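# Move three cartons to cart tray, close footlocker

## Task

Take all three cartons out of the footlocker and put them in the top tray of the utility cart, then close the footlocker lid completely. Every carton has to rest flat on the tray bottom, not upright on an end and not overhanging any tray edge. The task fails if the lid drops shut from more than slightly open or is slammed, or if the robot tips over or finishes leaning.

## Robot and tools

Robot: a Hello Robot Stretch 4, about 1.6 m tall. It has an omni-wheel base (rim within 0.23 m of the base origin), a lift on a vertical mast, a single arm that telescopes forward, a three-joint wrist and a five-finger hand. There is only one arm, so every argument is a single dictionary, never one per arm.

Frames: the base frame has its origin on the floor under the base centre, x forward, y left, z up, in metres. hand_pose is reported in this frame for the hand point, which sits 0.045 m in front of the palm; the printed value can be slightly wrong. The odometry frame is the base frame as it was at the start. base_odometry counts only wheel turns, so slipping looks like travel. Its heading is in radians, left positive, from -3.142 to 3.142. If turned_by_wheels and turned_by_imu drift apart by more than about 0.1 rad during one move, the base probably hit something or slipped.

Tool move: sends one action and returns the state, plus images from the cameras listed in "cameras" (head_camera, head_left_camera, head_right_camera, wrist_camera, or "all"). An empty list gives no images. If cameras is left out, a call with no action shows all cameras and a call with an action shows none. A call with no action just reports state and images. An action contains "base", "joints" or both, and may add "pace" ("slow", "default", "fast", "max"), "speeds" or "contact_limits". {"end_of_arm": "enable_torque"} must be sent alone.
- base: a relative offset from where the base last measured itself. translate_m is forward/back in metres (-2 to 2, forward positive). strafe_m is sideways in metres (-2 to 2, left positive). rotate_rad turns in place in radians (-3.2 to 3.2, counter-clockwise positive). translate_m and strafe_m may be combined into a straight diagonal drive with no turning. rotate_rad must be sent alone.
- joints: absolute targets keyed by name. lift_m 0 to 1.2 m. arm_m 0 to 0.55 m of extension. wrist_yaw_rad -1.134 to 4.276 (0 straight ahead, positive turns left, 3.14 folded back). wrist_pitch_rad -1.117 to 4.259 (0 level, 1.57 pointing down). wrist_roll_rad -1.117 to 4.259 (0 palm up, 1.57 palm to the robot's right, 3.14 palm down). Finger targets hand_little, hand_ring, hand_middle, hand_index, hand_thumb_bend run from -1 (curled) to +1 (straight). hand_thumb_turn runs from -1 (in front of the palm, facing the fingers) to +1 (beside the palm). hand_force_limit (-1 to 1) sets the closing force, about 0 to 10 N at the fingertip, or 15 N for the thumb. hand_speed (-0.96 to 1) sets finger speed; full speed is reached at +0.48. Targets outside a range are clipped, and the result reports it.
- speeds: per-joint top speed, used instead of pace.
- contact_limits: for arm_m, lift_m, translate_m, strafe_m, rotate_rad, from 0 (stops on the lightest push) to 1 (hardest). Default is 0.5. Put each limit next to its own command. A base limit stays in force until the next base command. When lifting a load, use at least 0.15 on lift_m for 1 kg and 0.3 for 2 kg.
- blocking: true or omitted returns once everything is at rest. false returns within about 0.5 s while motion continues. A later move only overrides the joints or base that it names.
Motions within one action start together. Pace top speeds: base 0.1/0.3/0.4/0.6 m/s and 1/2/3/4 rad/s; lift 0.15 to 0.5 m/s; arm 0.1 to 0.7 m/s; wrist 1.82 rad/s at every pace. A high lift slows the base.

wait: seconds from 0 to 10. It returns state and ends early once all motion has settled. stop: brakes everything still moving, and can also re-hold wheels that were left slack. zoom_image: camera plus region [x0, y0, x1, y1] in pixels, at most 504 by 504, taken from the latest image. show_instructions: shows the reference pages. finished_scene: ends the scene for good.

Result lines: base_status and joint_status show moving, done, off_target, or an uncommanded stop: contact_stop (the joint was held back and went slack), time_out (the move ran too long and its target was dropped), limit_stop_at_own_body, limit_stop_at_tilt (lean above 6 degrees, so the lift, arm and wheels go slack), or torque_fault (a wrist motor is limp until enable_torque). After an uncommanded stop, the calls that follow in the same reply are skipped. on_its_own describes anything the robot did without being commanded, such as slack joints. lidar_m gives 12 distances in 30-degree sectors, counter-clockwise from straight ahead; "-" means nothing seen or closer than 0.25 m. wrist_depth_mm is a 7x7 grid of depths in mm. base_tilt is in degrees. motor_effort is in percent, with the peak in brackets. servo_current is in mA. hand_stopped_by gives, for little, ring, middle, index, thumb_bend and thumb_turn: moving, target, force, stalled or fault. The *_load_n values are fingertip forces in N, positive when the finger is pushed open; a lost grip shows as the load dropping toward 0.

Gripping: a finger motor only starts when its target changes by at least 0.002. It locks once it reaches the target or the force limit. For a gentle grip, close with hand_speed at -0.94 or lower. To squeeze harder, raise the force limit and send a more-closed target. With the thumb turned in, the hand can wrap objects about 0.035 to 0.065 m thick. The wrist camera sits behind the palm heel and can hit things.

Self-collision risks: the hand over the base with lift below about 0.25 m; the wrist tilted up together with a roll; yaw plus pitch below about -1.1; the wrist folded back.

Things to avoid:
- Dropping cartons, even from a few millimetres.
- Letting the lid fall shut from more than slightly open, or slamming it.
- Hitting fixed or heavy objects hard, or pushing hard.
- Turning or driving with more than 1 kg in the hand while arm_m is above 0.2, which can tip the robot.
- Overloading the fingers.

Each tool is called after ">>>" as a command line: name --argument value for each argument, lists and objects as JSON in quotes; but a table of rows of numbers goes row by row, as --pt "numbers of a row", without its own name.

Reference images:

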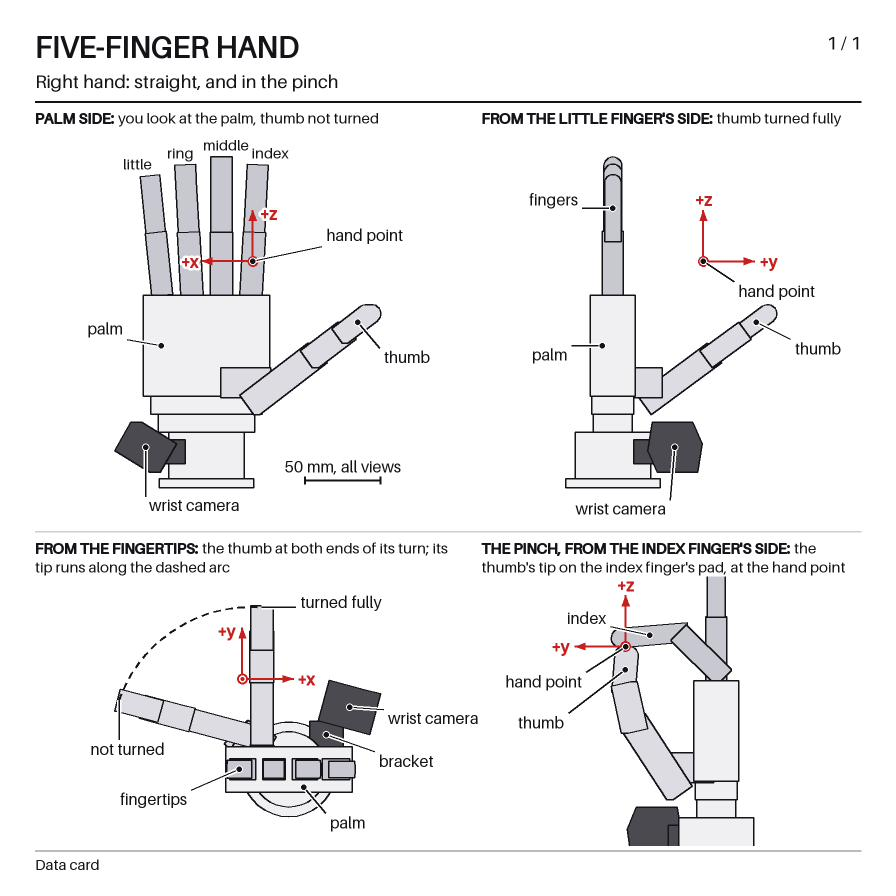

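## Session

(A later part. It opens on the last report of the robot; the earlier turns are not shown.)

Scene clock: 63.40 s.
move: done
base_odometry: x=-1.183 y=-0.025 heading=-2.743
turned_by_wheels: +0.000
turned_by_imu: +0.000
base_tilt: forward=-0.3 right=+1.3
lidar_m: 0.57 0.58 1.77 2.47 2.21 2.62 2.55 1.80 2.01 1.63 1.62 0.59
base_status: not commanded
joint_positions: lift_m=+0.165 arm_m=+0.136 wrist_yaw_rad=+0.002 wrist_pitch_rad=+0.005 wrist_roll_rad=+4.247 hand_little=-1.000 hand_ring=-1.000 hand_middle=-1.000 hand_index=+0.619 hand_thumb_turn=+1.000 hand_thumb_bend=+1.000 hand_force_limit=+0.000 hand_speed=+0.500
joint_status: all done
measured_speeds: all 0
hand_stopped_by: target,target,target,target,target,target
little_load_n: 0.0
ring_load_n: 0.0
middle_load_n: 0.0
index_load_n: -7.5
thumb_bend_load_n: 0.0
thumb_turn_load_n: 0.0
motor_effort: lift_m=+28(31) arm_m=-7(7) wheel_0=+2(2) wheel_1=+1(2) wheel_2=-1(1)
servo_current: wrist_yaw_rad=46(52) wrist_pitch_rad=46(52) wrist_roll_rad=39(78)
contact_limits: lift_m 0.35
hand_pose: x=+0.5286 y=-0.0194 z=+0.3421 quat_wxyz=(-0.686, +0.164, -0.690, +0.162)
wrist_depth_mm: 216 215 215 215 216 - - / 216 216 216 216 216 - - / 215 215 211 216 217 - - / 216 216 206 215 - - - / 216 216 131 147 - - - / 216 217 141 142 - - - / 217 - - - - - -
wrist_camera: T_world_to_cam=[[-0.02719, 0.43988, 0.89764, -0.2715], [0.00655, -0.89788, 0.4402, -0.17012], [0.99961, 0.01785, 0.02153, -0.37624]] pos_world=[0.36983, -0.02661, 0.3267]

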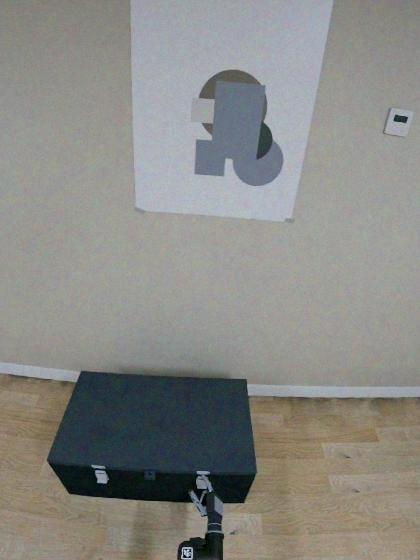

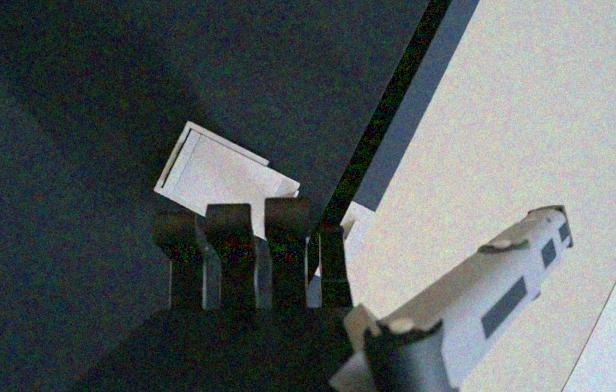

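>>> move --joints '{"lift_m": 0.185, "arm_m": 0.1365}' --pace "slow" --contact_limits '{"lift_m": 0.35, "arm_m": 0.2}' --cameras '["head_camera", "wrist_camera"]'

>>> zoom_image --camera "wrist_camera" --region '[250, 120, 430, 310]'

Scene clock: 64.53 s.
move: done
base_odometry: x=-1.183 y=-0.025 heading=-2.743
turned_by_wheels: +0.000
turned_by_imu: +0.000
base_tilt: forward=-0.3 right=+1.3
lidar_m: 0.55 0.59 1.77 2.47 2.23 2.63 2.54 1.81 2.00 1.61 1.62 0.60
base_status: not commanded
joint_positions: lift_m=+0.185 arm_m=+0.136 wrist_yaw_rad=+0.002 wrist_pitch_rad=+0.005 wrist_roll_rad=+4.247 hand_little=-1.000 hand_ring=-1.000 hand_middle=-1.000 hand_index=+0.619 hand_thumb_turn=+1.000 hand_thumb_bend=+1.000 hand_force_limit=+0.000 hand_speed=+0.500
joint_status: all done
measured_speeds: all 0
hand_stopped_by: target,target,target,target,target,target
little_load_n: 0.0
ring_load_n: 0.0
middle_load_n: 0.0
index_load_n: -5.0
thumb_bend_load_n: 0.0
thumb_turn_load_n: -0.5
motor_effort: lift_m=+28(32) arm_m=+5(5) wheel_0=+2(2) wheel_1=+1(2) wheel_2=-1(1)
servo_current: wrist_yaw_rad=52(52) wrist_pitch_rad=33(46) wrist_roll_rad=52(78)
contact_limits: arm_m 0.2; lift_m 0.35
hand_pose: x=+0.5288 y=-0.0194 z=+0.3621 quat_wxyz=(-0.686, +0.164, -0.690, +0.162)
wrist_depth_mm: 215 214 215 216 216 - - / 216 215 215 216 - - - / 214 216 216 216 - - - / 216 216 206 215 - - - / 216 216 131 146 - - - / 216 217 141 142 - - - / 217 - - - - - -
wrist_camera: T_world_to_cam=[[-0.02719, 0.43988, 0.89764, -0.28945], [0.00655, -0.89788, 0.4402, -0.17893], [0.99961, 0.01785, 0.02153, -0.37687]] pos_world=[0.37003, -0.02661, 0.3467]

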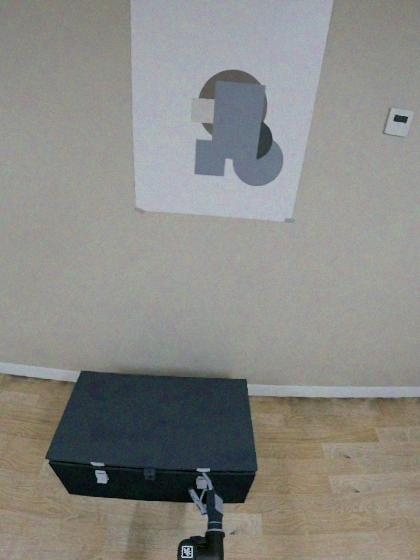

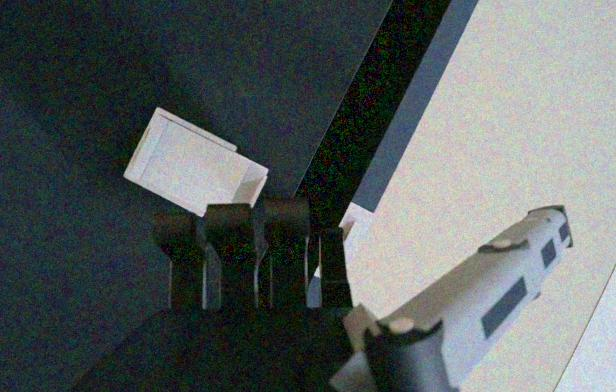

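Scaled by 2.653.

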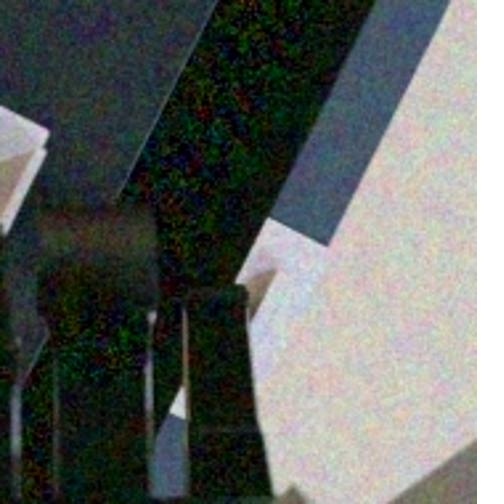

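>>> move --joints '{"lift_m": 0.205, "arm_m": 0.138}' --pace "slow" --contact_limits '{"lift_m": 0.35, "arm_m": 0.2}' --cameras '["head_camera", "wrist_camera"]'

>>> zoom_image --camera "wrist_camera" --region '[250, 120, 430, 310]'

>>> zoom_image --camera "head_camera" --region '[185, 450, 235, 500]'

Scene clock: 65.60 s.
move: done
base_odometry: x=-1.183 y=-0.025 heading=-2.743
turned_by_wheels: +0.000
turned_by_imu: +0.000
base_tilt: forward=-0.3 right=+1.4
lidar_m: 0.56 0.59 1.76 2.46 2.19 2.63 2.55 1.80 2.01 1.62 1.65 0.59
base_status: not commanded
joint_positions: lift_m=+0.205 arm_m=+0.138 wrist_yaw_rad=+0.002 wrist_pitch_rad=+0.005 wrist_roll_rad=+4.247 hand_little=-1.000 hand_ring=-1.000 hand_middle=-1.000 hand_index=+0.619 hand_thumb_turn=+1.000 hand_thumb_bend=+1.000 hand_force_limit=+0.000 hand_speed=+0.500
joint_status: all done
measured_speeds: all 0
hand_stopped_by: target,target,target,target,target,target
little_load_n: 0.0
ring_load_n: 0.0
middle_load_n: 0.5
index_load_n: -2.5
thumb_bend_load_n: 0.0
thumb_turn_load_n: 0.0
motor_effort: lift_m=+28(31) arm_m=+9(11) wheel_0=+2(2) wheel_1=+1(2) wheel_2=-1(1)
servo_current: wrist_yaw_rad=46(52) wrist_pitch_rad=46(46) wrist_roll_rad=33(72)
contact_limits: arm_m 0.2; lift_m 0.35
hand_pose: x=+0.5300 y=-0.0194 z=+0.3821 quat_wxyz=(-0.686, +0.164, -0.690, +0.162)
wrist_depth_mm: 214 214 214 216 - - - / 213 214 215 215 - - - / 214 206 215 215 - - - / 214 214 213 109 - - - / 215 214 131 146 - - - / 214 216 141 142 - - - / 216 - - - - - -
wrist_camera: T_world_to_cam=[[-0.02719, 0.43988, 0.89764, -0.30736], [0.00655, -0.89788, 0.4402, -0.18774], [0.99961, 0.01785, 0.02153, -0.3785]] pos_world=[0.37123, -0.02661, 0.3667]

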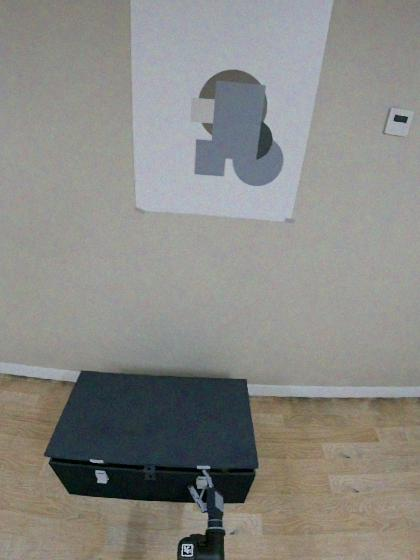

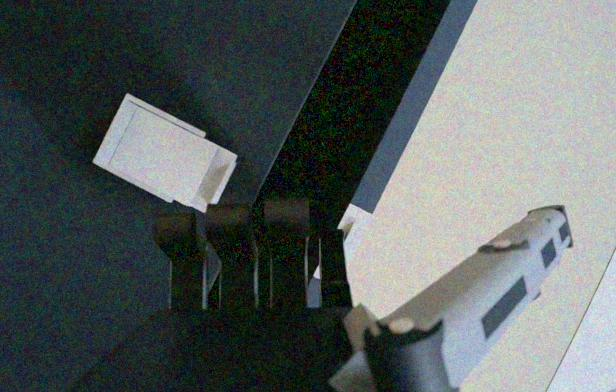

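Scaled by 2.653.

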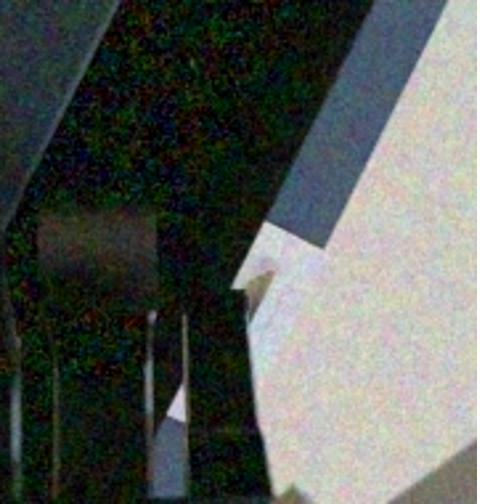

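Scaled by 10.080 from the camera's image (finer frame: 1200x1600).

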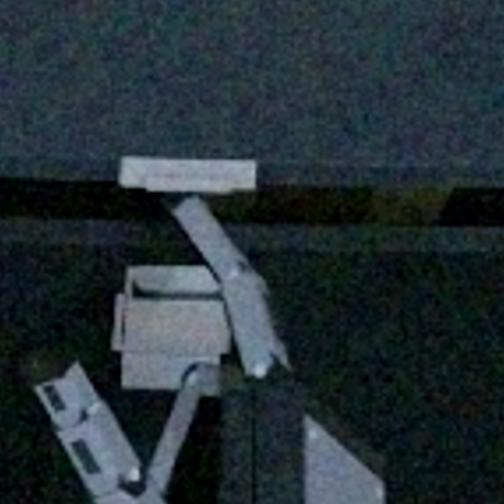

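>>> move --joints '{"hand_speed": -0.3, "hand_middle": 1.0, "arm_m": 0.1385}' --pace "slow" --contact_limits '{"arm_m": 0.2}' --cameras '["head_camera", "wrist_camera"]'

>>> zoom_image --camera "wrist_camera" --region '[200, 120, 430, 310]'

>>> zoom_image --camera "head_camera" --region '[185, 450, 235, 500]'

Scene clock: 67.50 s.
move: done
base_odometry: x=-1.183 y=-0.025 heading=-2.743
turned_by_wheels: +0.000
turned_by_imu: +0.001
base_tilt: forward=-0.3 right=+1.2
lidar_m: 0.55 0.59 1.78 2.48 2.20 2.64 2.53 1.82 2.00 1.63 1.66 0.59
base_status: not commanded
joint_positions: lift_m=+0.205 arm_m=+0.138 wrist_yaw_rad=+0.002 wrist_pitch_rad=+0.005 wrist_roll_rad=+4.247 hand_little=-1.000 hand_ring=-1.000 hand_middle=+1.000 hand_index=+0.619 hand_thumb_turn=+1.000 hand_thumb_bend=+1.000 hand_force_limit=+0.000 hand_speed=-0.300
joint_status: all done
measured_speeds: all 0
hand_stopped_by: target,target,target,target,target,target
little_load_n: 0.0
ring_load_n: 0.0
middle_load_n: 0.0
index_load_n: -4.0
thumb_bend_load_n: 0.0
thumb_turn_load_n: -0.5
motor_effort: lift_m=+28(28) arm_m=+9(10) wheel_0=+2(2) wheel_1=+1(2) wheel_2=-1(1)
servo_current: wrist_yaw_rad=52(52) wrist_pitch_rad=33(59) wrist_roll_rad=46(78)
contact_limits: arm_m 0.2; lift_m 0.35
hand_pose: x=+0.5305 y=-0.0194 z=+0.3821 quat_wxyz=(-0.686, +0.164, -0.690, +0.162)
wrist_depth_mm: 213 213 215 215 - - - / 213 214 214 216 - - - / 213 204 214 214 - - - / 215 215 206 - - - - / 214 214 131 204 - - - / 214 215 141 138 - - - / 215 - - - - - -
wrist_camera: T_world_to_cam=[[-0.02719, 0.43988, 0.89764, -0.30735], [0.00655, -0.89788, 0.4402, -0.18774], [0.99961, 0.01785, 0.02153, -0.379]] pos_world=[0.37173, -0.02661, 0.3667]

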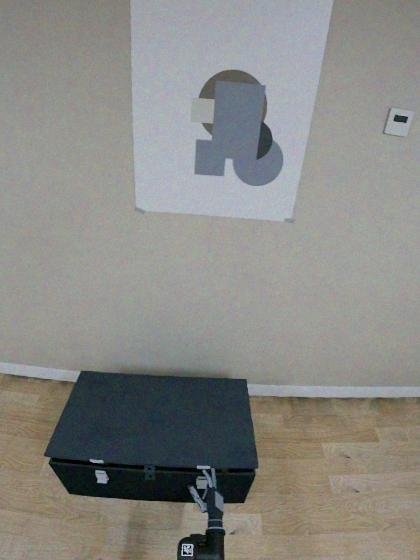

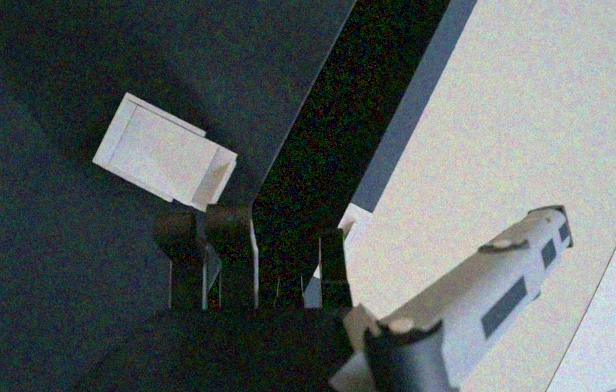

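Scaled by 2.191.

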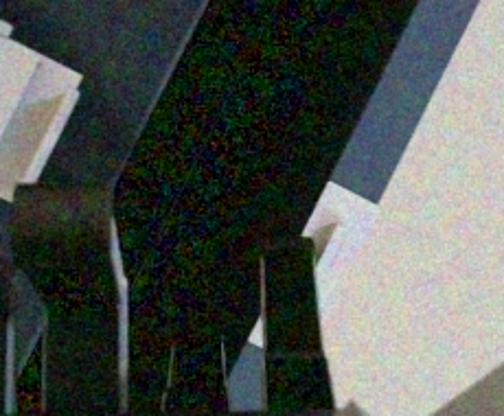

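Scaled by 10.080 from the camera's image (finer frame: 1200x1600).

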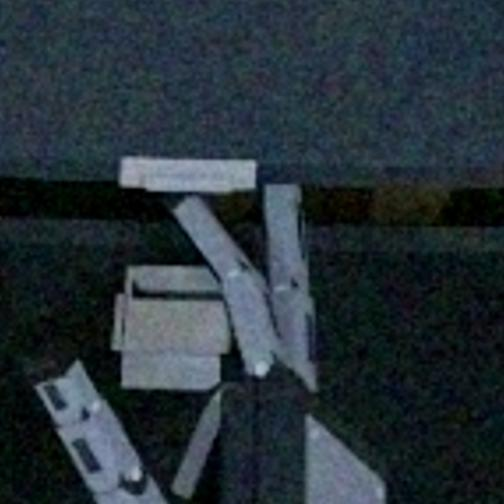

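>>> move --joints '{"wrist_roll_rad": 4.13, "lift_m": 0.208}' --speeds '{"wrist_roll_rad": 0.2}' --pace "slow" --contact_limits '{"lift_m": 0.4}' --cameras '["head_camera", "wrist_camera"]'

>>> zoom_image --camera "wrist_camera" --region '[200, 120, 430, 310]'

>>> zoom_image --camera "head_camera" --region '[185, 450, 235, 500]'

Scene clock: 68.93 s.
move: done
base_odometry: x=-1.183 y=-0.025 heading=-2.743
turned_by_wheels: +0.000
turned_by_imu: +0.000
base_tilt: forward=-0.2 right=+1.4
lidar_m: 0.57 0.58 1.77 2.47 2.22 2.63 2.55 1.80 2.01 1.64 1.64 0.60
base_status: not commanded
joint_positions: lift_m=+0.208 arm_m=+0.138 wrist_yaw_rad=+0.002 wrist_pitch_rad=+0.005 wrist_roll_rad=+4.132 hand_little=-1.000 hand_ring=-1.000 hand_middle=+1.000 hand_index=+0.620 hand_thumb_turn=+1.000 hand_thumb_bend=+1.000 hand_force_limit=+0.000 hand_speed=-0.300
joint_status: all done
measured_speeds: all 0
hand_stopped_by: target,target,target,target,target,target
little_load_n: 0.0
ring_load_n: 0.0
middle_load_n: -3.5
index_load_n: -1.5
thumb_bend_load_n: 0.0
thumb_turn_load_n: 0.0
motor_effort: lift_m=+28(29) arm_m=+10(10) wheel_0=+2(2) wheel_1=+1(2) wheel_2=-1(1)
servo_current: wrist_yaw_rad=39(52) wrist_pitch_rad=39(52) wrist_roll_rad=52(78)
contact_limits: arm_m 0.2; lift_m 0.4
hand_pose: x=+0.5305 y=-0.0197 z=+0.3774 quat_wxyz=(-0.676, +0.203, -0.679, +0.201)
wrist_depth_mm: 213 214 214 215 - - - / 214 214 214 216 - - - / 215 206 206 216 - - - / 215 215 214 - - - - / 215 216 131 202 - - - / 216 216 141 138 - - - / 215 - - - - - -
wrist_camera: T_world_to_cam=[[-0.02762, 0.53961, 0.84147, -0.27954], [0.007, -0.84166, 0.53996, -0.22271], [0.99959, 0.02081, 0.01947, -0.37804]] pos_world=[0.37173, -0.02874, 0.36284]

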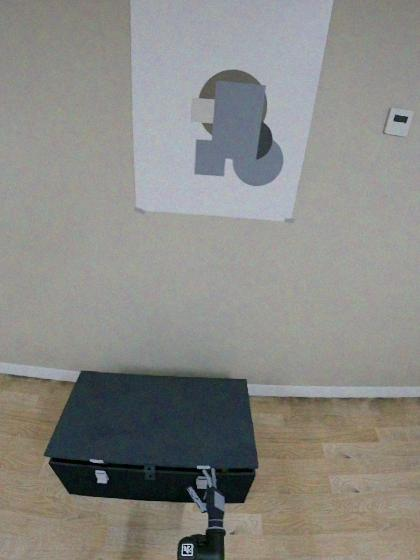

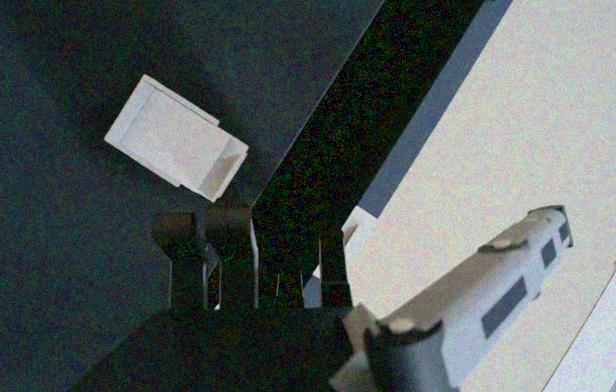

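Scaled by 2.191.

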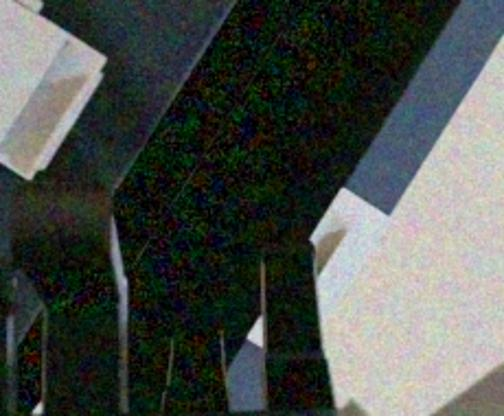

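Scaled by 10.080 from the camera's image (finer frame: 1200x1600).

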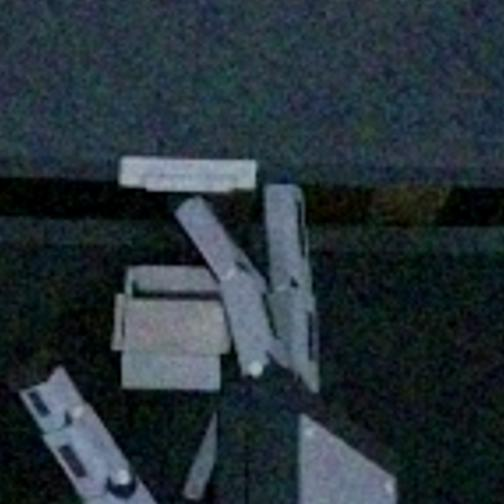

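>>> move --joints '{"hand_index": -1.0}' --cameras '["head_camera", "wrist_camera"]'

>>> zoom_image --camera "head_camera" --region '[185, 450, 235, 500]'

Scene clock: 70.47 s.
move: done
base_odometry: x=-1.183 y=-0.025 heading=-2.743
turned_by_wheels: +0.000
turned_by_imu: +0.000
base_tilt: forward=-0.4 right=+1.2
lidar_m: 0.55 0.58 1.78 2.46 2.21 2.64 2.54 1.81 2.00 1.64 1.64 0.58
base_status: not commanded
joint_positions: lift_m=+0.208 arm_m=+0.138 wrist_yaw_rad=+0.002 wrist_pitch_rad=+0.005 wrist_roll_rad=+4.132 hand_little=-1.000 hand_ring=-1.000 hand_middle=+1.000 hand_index=-1.000 hand_thumb_turn=+1.000 hand_thumb_bend=+1.000 hand_force_limit=+0.000 hand_speed=-0.300
joint_status: all done
measured_speeds: all 0
hand_stopped_by: target,target,target,target,target,target
little_load_n: 0.0
ring_load_n: 0.0
middle_load_n: -3.0
index_load_n: 0.0
thumb_bend_load_n: 0.0
thumb_turn_load_n: -0.5
motor_effort: lift_m=+28(28) arm_m=+9(10) wheel_0=+2(2) wheel_1=+1(2) wheel_2=-1(1)
servo_current: wrist_yaw_rad=39(59) wrist_pitch_rad=26(52) wrist_roll_rad=46(72)
contact_limits: arm_m 0.2; lift_m 0.4
hand_pose: x=+0.5305 y=-0.0197 z=+0.3774 quat_wxyz=(-0.676, +0.204, -0.679, +0.201)
wrist_depth_mm: 214 215 214 215 214 - - / 215 214 215 215 - - - / 215 206 206 216 - - - / 215 216 215 - - - - / 216 216 131 147 - - - / 216 216 141 138 - - - / 216 - - - - - -
wrist_camera: T_world_to_cam=[[-0.02762, 0.53991, 0.84127, -0.27946], [0.00699, -0.84147, 0.54026, -0.22281], [0.99959, 0.0208, 0.01947, -0.37804]] pos_world=[0.37173, -0.02874, 0.36284]

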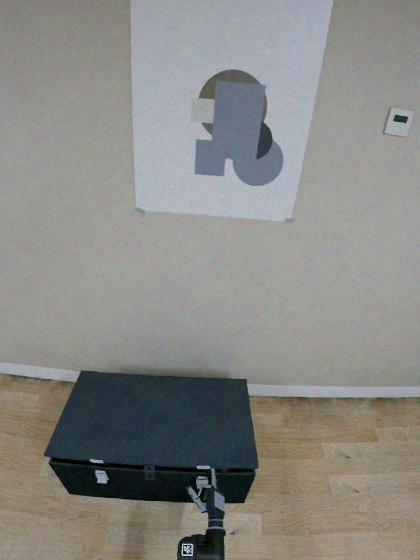

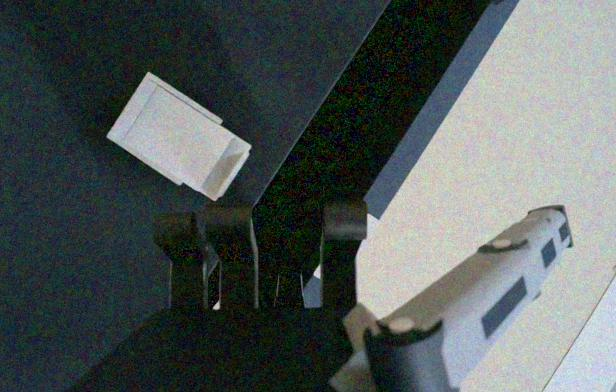

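Scaled by 10.080 from the camera's image (finer frame: 1200x1600).

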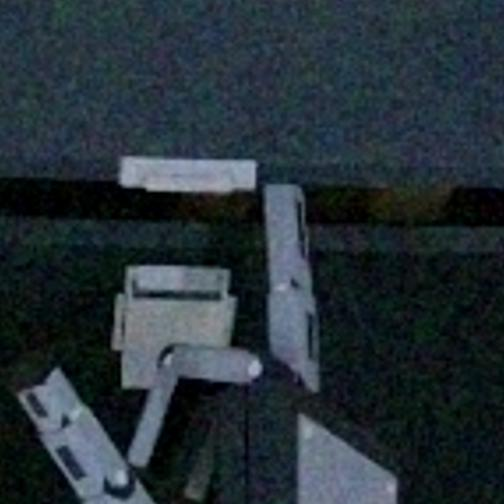

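>>> move --joints '{"arm_m": 0.16}' --pace "slow" --contact_limits '{"arm_m": 0.2}' --cameras '["head_camera", "wrist_camera"]'

>>> zoom_image --camera "head_camera" --region '[175, 440, 245, 510]'

Scene clock: 71.93 s.
move: done
base_odometry: x=-1.183 y=-0.025 heading=-2.743
turned_by_wheels: +0.000
turned_by_imu: +0.000
base_tilt: forward=-0.3 right=+1.3
lidar_m: 0.55 0.59 1.75 2.47 2.20 2.64 2.54 1.80 2.00 1.63 1.63 0.59
base_status: not commanded
joint_positions: lift_m=+0.208 arm_m=+0.160 wrist_yaw_rad=+0.002 wrist_pitch_rad=+0.005 wrist_roll_rad=+4.132 hand_little=-1.000 hand_ring=-1.000 hand_middle=+1.000 hand_index=-1.000 hand_thumb_turn=+1.000 hand_thumb_bend=+1.000 hand_force_limit=+0.000 hand_speed=-0.300
joint_status: all done
measured_speeds: all 0
hand_stopped_by: target,target,target,target,target,target
little_load_n: 0.0
ring_load_n: 0.0
middle_load_n: -3.5
index_load_n: 0.0
thumb_bend_load_n: 0.0
thumb_turn_load_n: 0.0
motor_effort: lift_m=+28(28) arm_m=+10(11) wheel_0=+2(2) wheel_1=+1(2) wheel_2=-1(1)
servo_current: wrist_yaw_rad=52(52) wrist_pitch_rad=39(52) wrist_roll_rad=52(72)
contact_limits: arm_m 0.2; lift_m 0.4
hand_pose: x=+0.5519 y=-0.0198 z=+0.3774 quat_wxyz=(-0.676, +0.204, -0.679, +0.201)
wrist_depth_mm: 193 193 194 193 194 - - / 194 183 194 194 - - - / 194 184 187 194 - - - / 195 194 195 - - - - / 194 194 131 147 - - - / 195 195 141 138 - - - / 195 - - - - - -
wrist_camera: T_world_to_cam=[[-0.02757, 0.53991, 0.84127, -0.27889], [0.0069, -0.84147, 0.54026, -0.22293], [0.9996, 0.0207, 0.01947, -0.39954]] pos_world=[0.39323, -0.02874, 0.36284]

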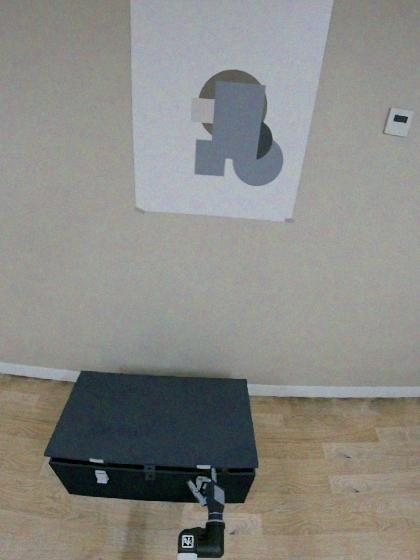

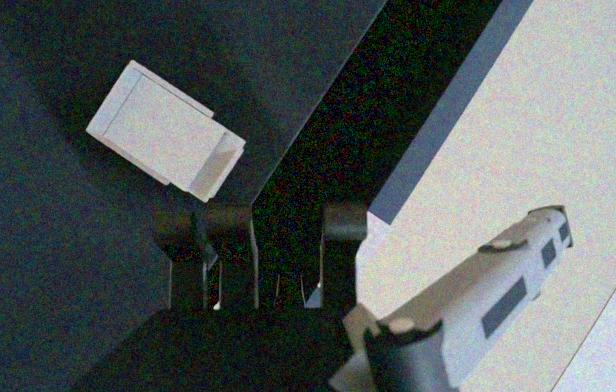

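Scaled by 7.200 from the camera's image (finer frame: 1200x1600).

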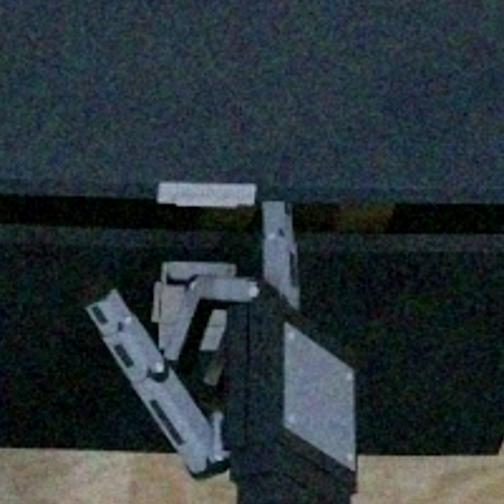

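>>> move --joints '{"lift_m": 0.27, "arm_m": 0.165}' --pace "slow" --contact_limits '{"arm_m": 0.3, "lift_m": 0.4}' --cameras '["head_camera", "wrist_camera"]'

>>> zoom_image --camera "head_camera" --region '[175, 430, 245, 510]'

Scene clock: 73.50 s.
move: done
base_odometry: x=-1.183 y=-0.025 heading=-2.743
turned_by_wheels: +0.000
turned_by_imu: +0.000
base_tilt: forward=-0.2 right=+1.3
lidar_m: 0.56 0.60 1.76 2.46 2.22 2.64 2.55 1.79 2.02 1.63 1.64 0.58
base_status: not commanded
joint_positions: lift_m=+0.270 arm_m=+0.165 wrist_yaw_rad=+0.002 wrist_pitch_rad=+0.006 wrist_roll_rad=+4.132 hand_little=-1.000 hand_ring=-1.000 hand_middle=+1.000 hand_index=-1.000 hand_thumb_turn=+1.000 hand_thumb_bend=+1.000 hand_force_limit=+0.000 hand_speed=-0.300
joint_status: all done
measured_speeds: all 0
hand_stopped_by: target,target,target,target,target,target
little_load_n: 0.0
ring_load_n: 0.0
middle_load_n: -4.5
index_load_n: 0.0
thumb_bend_load_n: 0.0
thumb_turn_load_n: -0.5
motor_effort: lift_m=+28(32) arm_m=+9(11) wheel_0=+2(2) wheel_1=+1(2) wheel_2=-1(1)
servo_current: wrist_yaw_rad=52(52) wrist_pitch_rad=33(52) wrist_roll_rad=46(65)
contact_limits: arm_m 0.3; lift_m 0.4
hand_pose: x=+0.5570 y=-0.0198 z=+0.4392 quat_wxyz=(-0.676, +0.204, -0.679, +0.201)
wrist_depth_mm: 179 188 189 - - - - / 179 189 - - - - - / 189 189 - - - - - / 189 190 115 - - - - / 189 - 131 147 - - - / 190 - 142 138 - - - / 259 - - - - - -
wrist_camera: T_world_to_cam=[[-0.02698, 0.53991, 0.84129, -0.33107], [0.00728, -0.84147, 0.54026, -0.25655], [0.99961, 0.0207, 0.01877, -0.40545]] pos_world=[0.39823, -0.02874, 0.42474]

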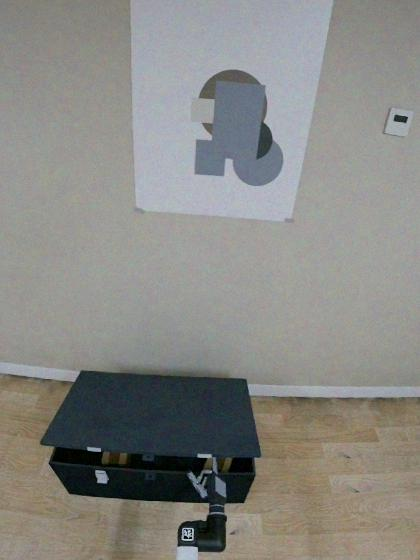

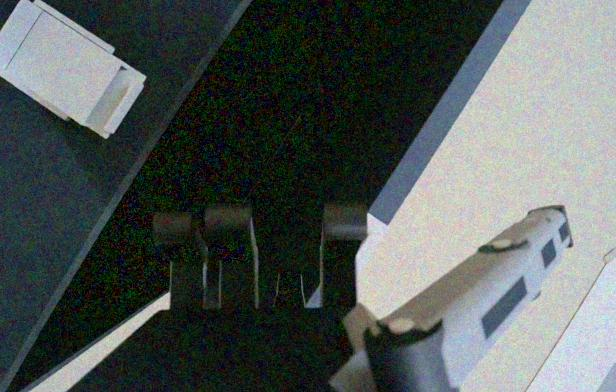

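Scaled by 6.300 from the camera's image (finer frame: 1200x1600).

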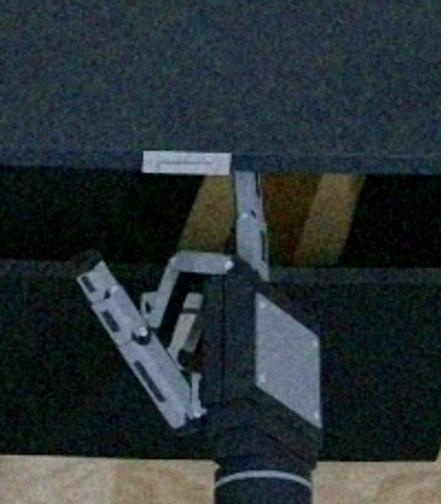

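>>> move --joints '{"lift_m": 0.30, "arm_m": 0.20}' --pace "slow" --contact_limits '{"arm_m": 0.3, "lift_m": 0.4}' --cameras '["head_camera"]'

>>> move --joints '{"lift_m": 0.34, "arm_m": 0.25}' --pace "slow" --contact_limits '{"arm_m": 0.3, "lift_m": 0.4}' --cameras '["head_camera", "wrist_camera"]'

Scene clock: 76.53 s.
move: done
base_odometry: x=-1.183 y=-0.025 heading=-2.743
turned_by_wheels: +0.000
turned_by_imu: +0.001
base_tilt: forward=-0.2 right=+1.2
lidar_m: 0.56 0.60 1.77 2.47 2.19 2.63 2.56 1.82 1.99 1.65 1.64 0.61
base_status: not commanded
joint_positions: lift_m=+0.300 arm_m=+0.200 wrist_yaw_rad=+0.002 wrist_pitch_rad=+0.006 wrist_roll_rad=+4.132 hand_little=-1.000 hand_ring=-1.000 hand_middle=+1.000 hand_index=-1.000 hand_thumb_turn=+1.000 hand_thumb_bend=+1.000 hand_force_limit=+0.000 hand_speed=-0.300
joint_status: all done
measured_speeds: all 0
hand_stopped_by: target,target,target,target,target,target
little_load_n: 0.0
ring_load_n: 0.0
middle_load_n: -3.5
index_load_n: 0.0
thumb_bend_load_n: 0.0
thumb_turn_load_n: 0.0
motor_effort: lift_m=+28(31) arm_m=+10(12) wheel_0=+2(2) wheel_1=+1(2) wheel_2=-1(1)
servo_current: wrist_yaw_rad=46(52) wrist_pitch_rad=46(52) wrist_roll_rad=59(78)
contact_limits: arm_m 0.3; lift_m 0.4
hand_pose: x=+0.5919 y=-0.0198 z=+0.4692 quat_wxyz=(-0.676, +0.203, -0.679, +0.201)
wrist_depth_mm: 154 156 - - - - - / 154 - - - - - - / 154 - - - - - - / - - 120 - - - - / - - 131 147 183 - - / 300 - 141 138 - - - / - - - - - - -

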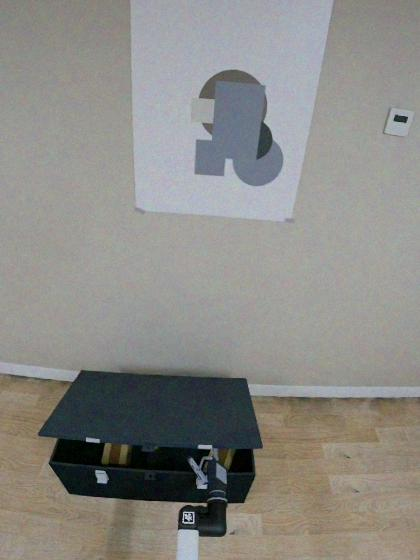

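Scene clock: 78.23 s.
move: done
base_odometry: x=-1.183 y=-0.025 heading=-2.743
turned_by_wheels: +0.000
turned_by_imu: +0.000
base_tilt: forward=-0.2 right=+1.2
lidar_m: 0.56 0.59 1.74 2.46 2.20 2.63 2.55 1.82 2.00 1.63 1.65 0.59
base_status: not commanded
joint_positions: lift_m=+0.340 arm_m=+0.250 wrist_yaw_rad=+0.001 wrist_pitch_rad=+0.006 wrist_roll_rad=+4.132 hand_little=-1.000 hand_ring=-1.000 hand_middle=+1.000 hand_index=-1.000 hand_thumb_turn=+1.000 hand_thumb_bend=+1.000 hand_force_limit=+0.000 hand_speed=-0.300
joint_status: all done
measured_speeds: all 0
hand_stopped_by: target,target,target,target,target,target
little_load_n: 0.0
ring_load_n: 0.0
middle_load_n: -3.5
index_load_n: 0.0
thumb_bend_load_n: 0.0
thumb_turn_load_n: -0.5
motor_effort: lift_m=+27(31) arm_m=+10(12) wheel_0=+2(2) wheel_1=+1(2) wheel_2=-1(1)
servo_current: wrist_yaw_rad=39(65) wrist_pitch_rad=46(65) wrist_roll_rad=33(78)
contact_limits: arm_m 0.3; lift_m 0.4
hand_pose: x=+0.6419 y=-0.0199 z=+0.5093 quat_wxyz=(-0.676, +0.203, -0.679, +0.201)
wrist_depth_mm: - - - - - - - / - - - - - - - / - - - - - - - / - - 120 - - - - / - - 131 147 - - - / - - 141 138 - - - / - - - - - - -
wrist_camera: T_world_to_cam=[[-0.02666, 0.53992, 0.84129, -0.38786], [0.00678, -0.84147, 0.54026, -0.29488], [0.99962, 0.0201, 0.01877, -0.49166]] pos_world=[0.48313, -0.02884, 0.49484]

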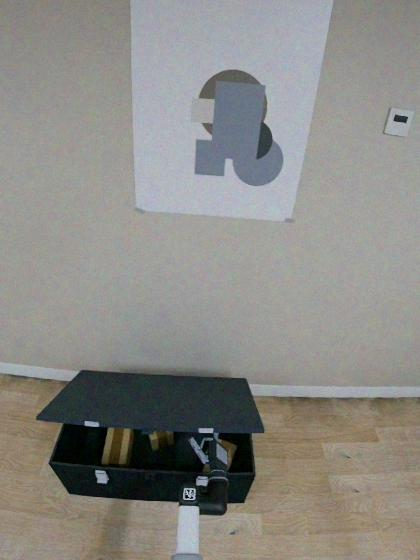

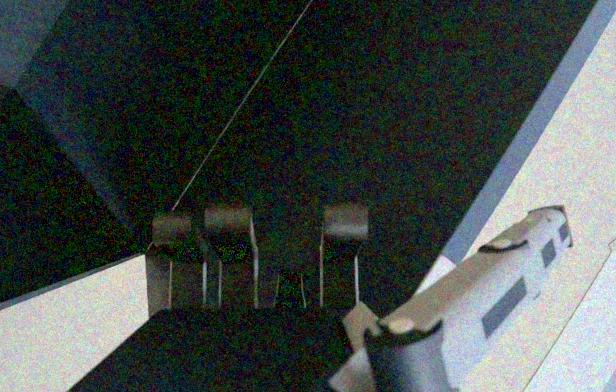

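>>> move --joints '{"lift_m": 0.39, "arm_m": 0.32}' --pace "slow" --contact_limits '{"arm_m": 0.3, "lift_m": 0.4}' --cameras '["head_camera"]'

>>> move --joints '{"lift_m": 0.425, "arm_m": 0.39}' --pace "slow" --contact_limits '{"arm_m": 0.3, "lift_m": 0.4}' --cameras '["head_camera", "wrist_camera"]'

Scene clock: 80.33 s.
move: done
base_odometry: x=-1.183 y=-0.025 heading=-2.743
turned_by_wheels: +0.000
turned_by_imu: +0.001
base_tilt: forward=-0.3 right=+1.2
lidar_m: 0.56 0.60 1.76 2.47 2.21 2.64 2.54 1.81 2.00 1.63 1.63 0.60
base_status: not commanded
joint_positions: lift_m=+0.390 arm_m=+0.320 wrist_yaw_rad=+0.001 wrist_pitch_rad=+0.006 wrist_roll_rad=+4.132 hand_little=-1.000 hand_ring=-1.000 hand_middle=+1.000 hand_index=-1.000 hand_thumb_turn=+1.000 hand_thumb_bend=+1.000 hand_force_limit=+0.000 hand_speed=-0.300
joint_status: all done
measured_speeds: all 0
hand_stopped_by: target,target,target,target,target,target
little_load_n: 0.0
ring_load_n: 0.0
middle_load_n: -2.0
index_load_n: 0.0
thumb_bend_load_n: 0.0
thumb_turn_load_n: -0.5
motor_effort: lift_m=+27(31) arm_m=+11(12) wheel_0=+2(2) wheel_1=+1(2) wheel_2=-1(1)
servo_current: wrist_yaw_rad=46(65) wrist_pitch_rad=33(52) wrist_roll_rad=65(85)
contact_limits: arm_m 0.3; lift_m 0.4
hand_pose: x=+0.7119 y=-0.0199 z=+0.5593 quat_wxyz=(-0.676, +0.203, -0.679, +0.201)
wrist_depth_mm: - - 466 - - - - / - - 466 - - - - / - 469 - - - - - / - 466 - - - - - / - 407 131 134 - - - / - 340 141 138 - - - / - - - - - - -

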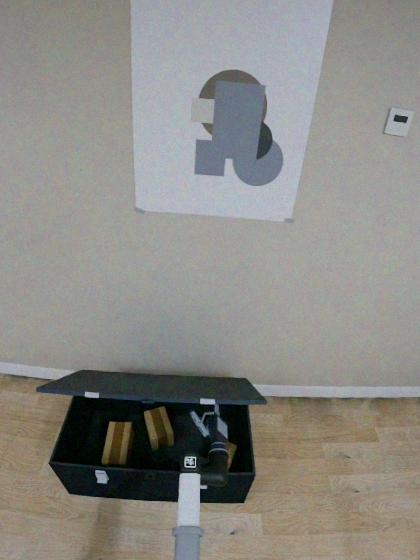

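Scene clock: 82.30 s.
move: done
base_odometry: x=-1.183 y=-0.025 heading=-2.743
turned_by_wheels: +0.000
turned_by_imu: +0.001
base_tilt: forward=-0.2 right=+1.3
lidar_m: 0.56 0.58 1.76 2.46 2.20 2.64 2.54 1.81 2.01 1.62 1.65 0.59
base_status: not commanded
joint_positions: lift_m=+0.425 arm_m=+0.390 wrist_yaw_rad=+0.001 wrist_pitch_rad=+0.006 wrist_roll_rad=+4.132 hand_little=-1.000 hand_ring=-1.000 hand_middle=+1.000 hand_index=-1.000 hand_thumb_turn=+1.000 hand_thumb_bend=+1.000 hand_force_limit=+0.000 hand_speed=-0.300
joint_status: all done
measured_speeds: all 0
hand_stopped_by: target,target,target,target,target,target
little_load_n: 0.0
ring_load_n: 0.0
middle_load_n: -1.0
index_load_n: 0.0
thumb_bend_load_n: 0.0
thumb_turn_load_n: 0.0
motor_effort: lift_m=+26(30) arm_m=+10(12) wheel_0=+2(2) wheel_1=+1(2) wheel_2=-1(1)
servo_current: wrist_yaw_rad=39(59) wrist_pitch_rad=39(52) wrist_roll_rad=33(72)
contact_limits: arm_m 0.3; lift_m 0.4
hand_pose: x=+0.7819 y=-0.0199 z=+0.5943 quat_wxyz=(-0.676, +0.203, -0.679, +0.201)
wrist_depth_mm: - - - - - - - / - 397 - - - - - / - - - - - - - / 402 - - - - - - / - - 131 133 - - - / - - 141 138 - - - / - - - - - - -
wrist_camera: T_world_to_cam=[[-0.0266, 0.53993, 0.84129, -0.45575], [0.00669, -0.84147, 0.54026, -0.34175], [0.99962, 0.02, 0.01877, -0.63321]] pos_world=[0.62313, -0.02884, 0.57994]

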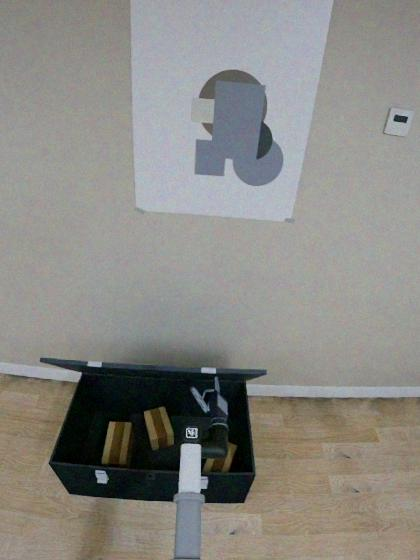

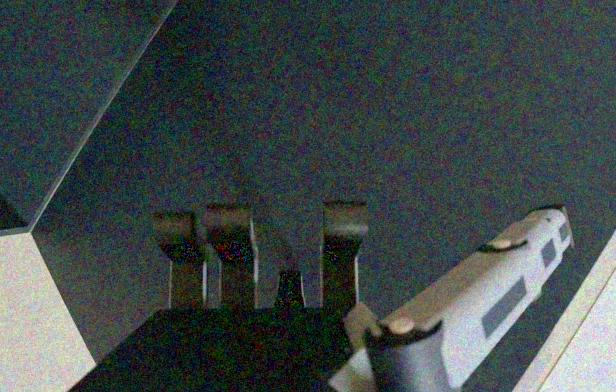

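>>> move --joints '{"lift_m": 0.45, "arm_m": 0.46}' --pace "slow" --contact_limits '{"arm_m": 0.3, "lift_m": 0.4}' --cameras '["head_camera", "wrist_camera"]'

Scene clock: 84.43 s.
move: done
base_odometry: x=-1.183 y=-0.025 heading=-2.743
turned_by_wheels: +0.000
turned_by_imu: +0.001
base_tilt: forward=-0.2 right=+1.1
lidar_m: 0.56 0.59 1.75 2.48 2.22 2.64 2.54 1.79 2.01 1.61 1.65 0.59
base_status: not commanded
joint_positions: lift_m=+0.450 arm_m=+0.460 wrist_yaw_rad=+0.001 wrist_pitch_rad=+0.006 wrist_roll_rad=+4.132 hand_little=-1.000 hand_ring=-1.000 hand_middle=+1.000 hand_index=-1.000 hand_thumb_turn=+1.000 hand_thumb_bend=+1.000 hand_force_limit=+0.000 hand_speed=-0.300
joint_status: all done
measured_speeds: all 0
hand_stopped_by: target,target,target,target,target,target
little_load_n: 0.0
ring_load_n: 0.0
middle_load_n: 0.0
index_load_n: 0.0
thumb_bend_load_n: 0.0
thumb_turn_load_n: 0.0
motor_effort: lift_m=+26(32) arm_m=+10(13) wheel_0=+2(2) wheel_1=+1(2) wheel_2=-1(1)
servo_current: wrist_yaw_rad=39(59) wrist_pitch_rad=46(59) wrist_roll_rad=39(78)
contact_limits: arm_m 0.3; lift_m 0.4
hand_pose: x=+0.8519 y=-0.0199 z=+0.6194 quat_wxyz=(-0.676, +0.203, -0.679, +0.201)
wrist_depth_mm: - - - - - - - / 330 - - - - - - / - - - - - - - / - - - - - - - / - - 131 133 - - - / - - 141 138 - - - / - - - - - - -
wrist_camera: T_world_to_cam=[[-0.02655, 0.53993, 0.84129, -0.47496], [0.00661, -0.84148, 0.54025, -0.35567], [0.99963, 0.0199, 0.01877, -0.70365]] pos_world=[0.69313, -0.02884, 0.60494]

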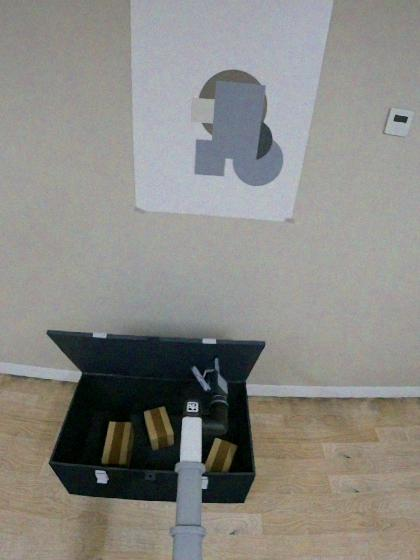

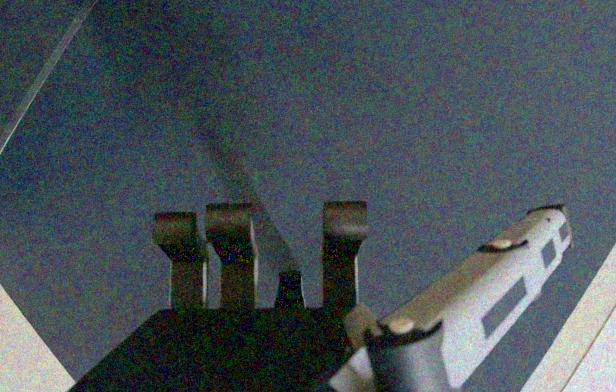

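>>> move --joints '{"arm_m": 0.5}' --speeds '{"arm_m": 0.05}' --contact_limits '{"arm_m": 0.3}' --cameras '["head_camera", "wrist_camera"]'

Scene clock: 85.77 s.
move: done
base_odometry: x=-1.183 y=-0.025 heading=-2.743
turned_by_wheels: +0.000
turned_by_imu: +0.000
base_tilt: forward=-0.3 right=+1.3
lidar_m: 0.56 0.57 1.75 2.47 2.21 2.65 2.55 1.78 1.99 1.62 1.63 0.58
base_status: not commanded
joint_positions: lift_m=+0.450 arm_m=+0.500 wrist_yaw_rad=+0.001 wrist_pitch_rad=+0.006 wrist_roll_rad=+4.132 hand_little=-1.000 hand_ring=-1.000 hand_middle=+1.000 hand_index=-1.000 hand_thumb_turn=+1.000 hand_thumb_bend=+1.000 hand_force_limit=+0.000 hand_speed=-0.300
joint_status: all done
measured_speeds: all 0
hand_stopped_by: target,target,target,target,target,target
little_load_n: 0.0
ring_load_n: 0.5
middle_load_n: 0.0
index_load_n: 0.0
thumb_bend_load_n: 0.0
thumb_turn_load_n: -0.5
motor_effort: lift_m=+26(26) arm_m=+10(11) wheel_0=+2(2) wheel_1=+1(2) wheel_2=-1(1)
servo_current: wrist_yaw_rad=33(52) wrist_pitch_rad=33(59) wrist_roll_rad=59(72)
contact_limits: arm_m 0.3; lift_m 0.4
hand_pose: x=+0.8919 y=-0.0199 z=+0.6194 quat_wxyz=(-0.676, +0.203, -0.679, +0.201)
wrist_depth_mm: - - - - - - - / - - - - - - - / - - - - - - - / - - - - - - - / - - 131 133 - - - / - - 142 138 - - - / - - - - - - -
wrist_camera: T_world_to_cam=[[-0.02655, 0.53993, 0.84129, -0.4739], [0.00661, -0.84148, 0.54025, -0.35594], [0.99963, 0.0199, 0.01877, -0.74374]] pos_world=[0.73323, -0.02884, 0.60494]

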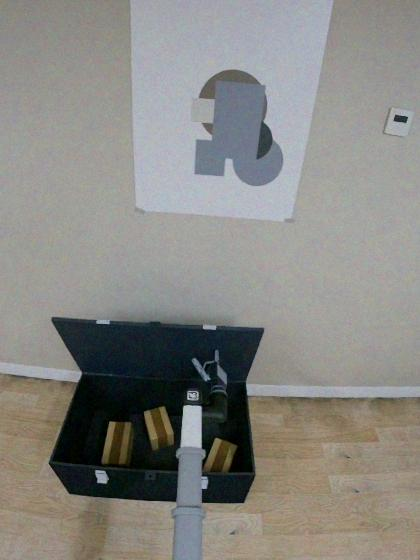

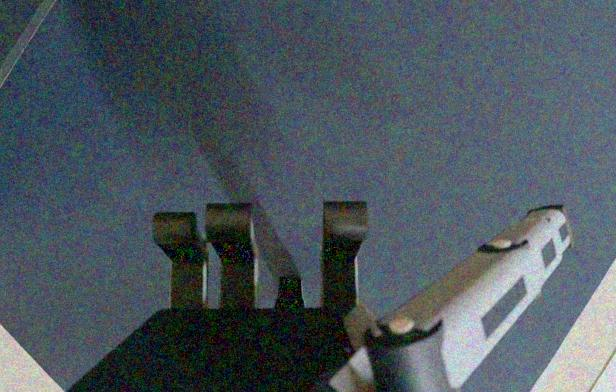

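>>> move --joints '{"arm_m": 0.535}' --speeds '{"arm_m": 0.05}' --contact_limits '{"arm_m": 0.3}' --cameras '["head_camera", "wrist_camera"]'

Scene clock: 87.07 s.
move: done
base_odometry: x=-1.183 y=-0.025 heading=-2.743
turned_by_wheels: +0.000
turned_by_imu: +0.000
base_tilt: forward=-0.3 right=+1.3
lidar_m: 0.57 0.60 1.77 2.48 2.19 2.64 2.56 1.79 2.01 1.63 1.65 0.60
base_status: not commanded
joint_positions: lift_m=+0.450 arm_m=+0.535 wrist_yaw_rad=+0.001 wrist_pitch_rad=+0.006 wrist_roll_rad=+4.132 hand_little=-1.000 hand_ring=-1.000 hand_middle=+1.000 hand_index=-1.000 hand_thumb_turn=+1.000 hand_thumb_bend=+1.000 hand_force_limit=+0.000 hand_speed=-0.300
joint_status: all done
measured_speeds: all 0
hand_stopped_by: target,target,target,target,target,target
little_load_n: 0.0
ring_load_n: 0.0
middle_load_n: 0.0
index_load_n: 0.0
thumb_bend_load_n: 0.0
thumb_turn_load_n: 0.0
motor_effort: lift_m=+26(26) arm_m=+9(11) wheel_0=+2(2) wheel_1=+1(2) wheel_2=-1(1)
servo_current: wrist_yaw_rad=52(52) wrist_pitch_rad=39(46) wrist_roll_rad=52(65)
contact_limits: arm_m 0.3; lift_m 0.4
hand_pose: x=+0.9270 y=-0.0199 z=+0.6194 quat_wxyz=(-0.676, +0.203, -0.679, +0.201)
wrist_depth_mm: - - - - - - - / - - - - - - - / - - - - - - - / - - - - - - - / - - 131 134 - - - / - - 142 138 - - - / - - - - - - -
wrist_camera: T_world_to_cam=[[-0.02655, 0.53993, 0.84129, -0.47297], [0.00661, -0.84148, 0.54025, -0.35617], [0.99963, 0.0199, 0.01877, -0.77872]] pos_world=[0.76823, -0.02884, 0.60494]

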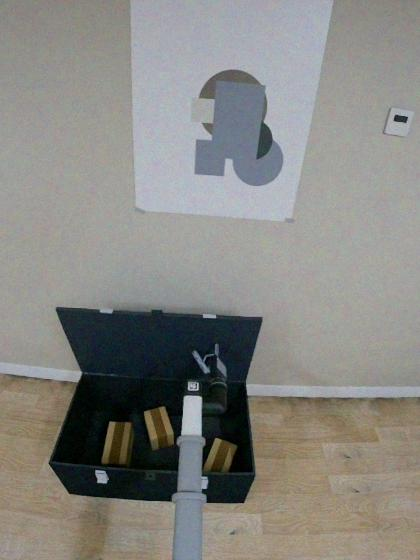

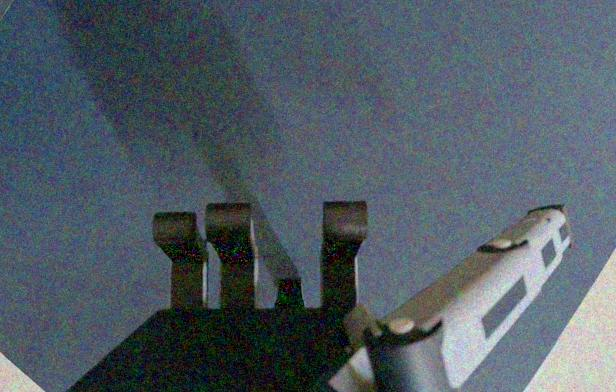

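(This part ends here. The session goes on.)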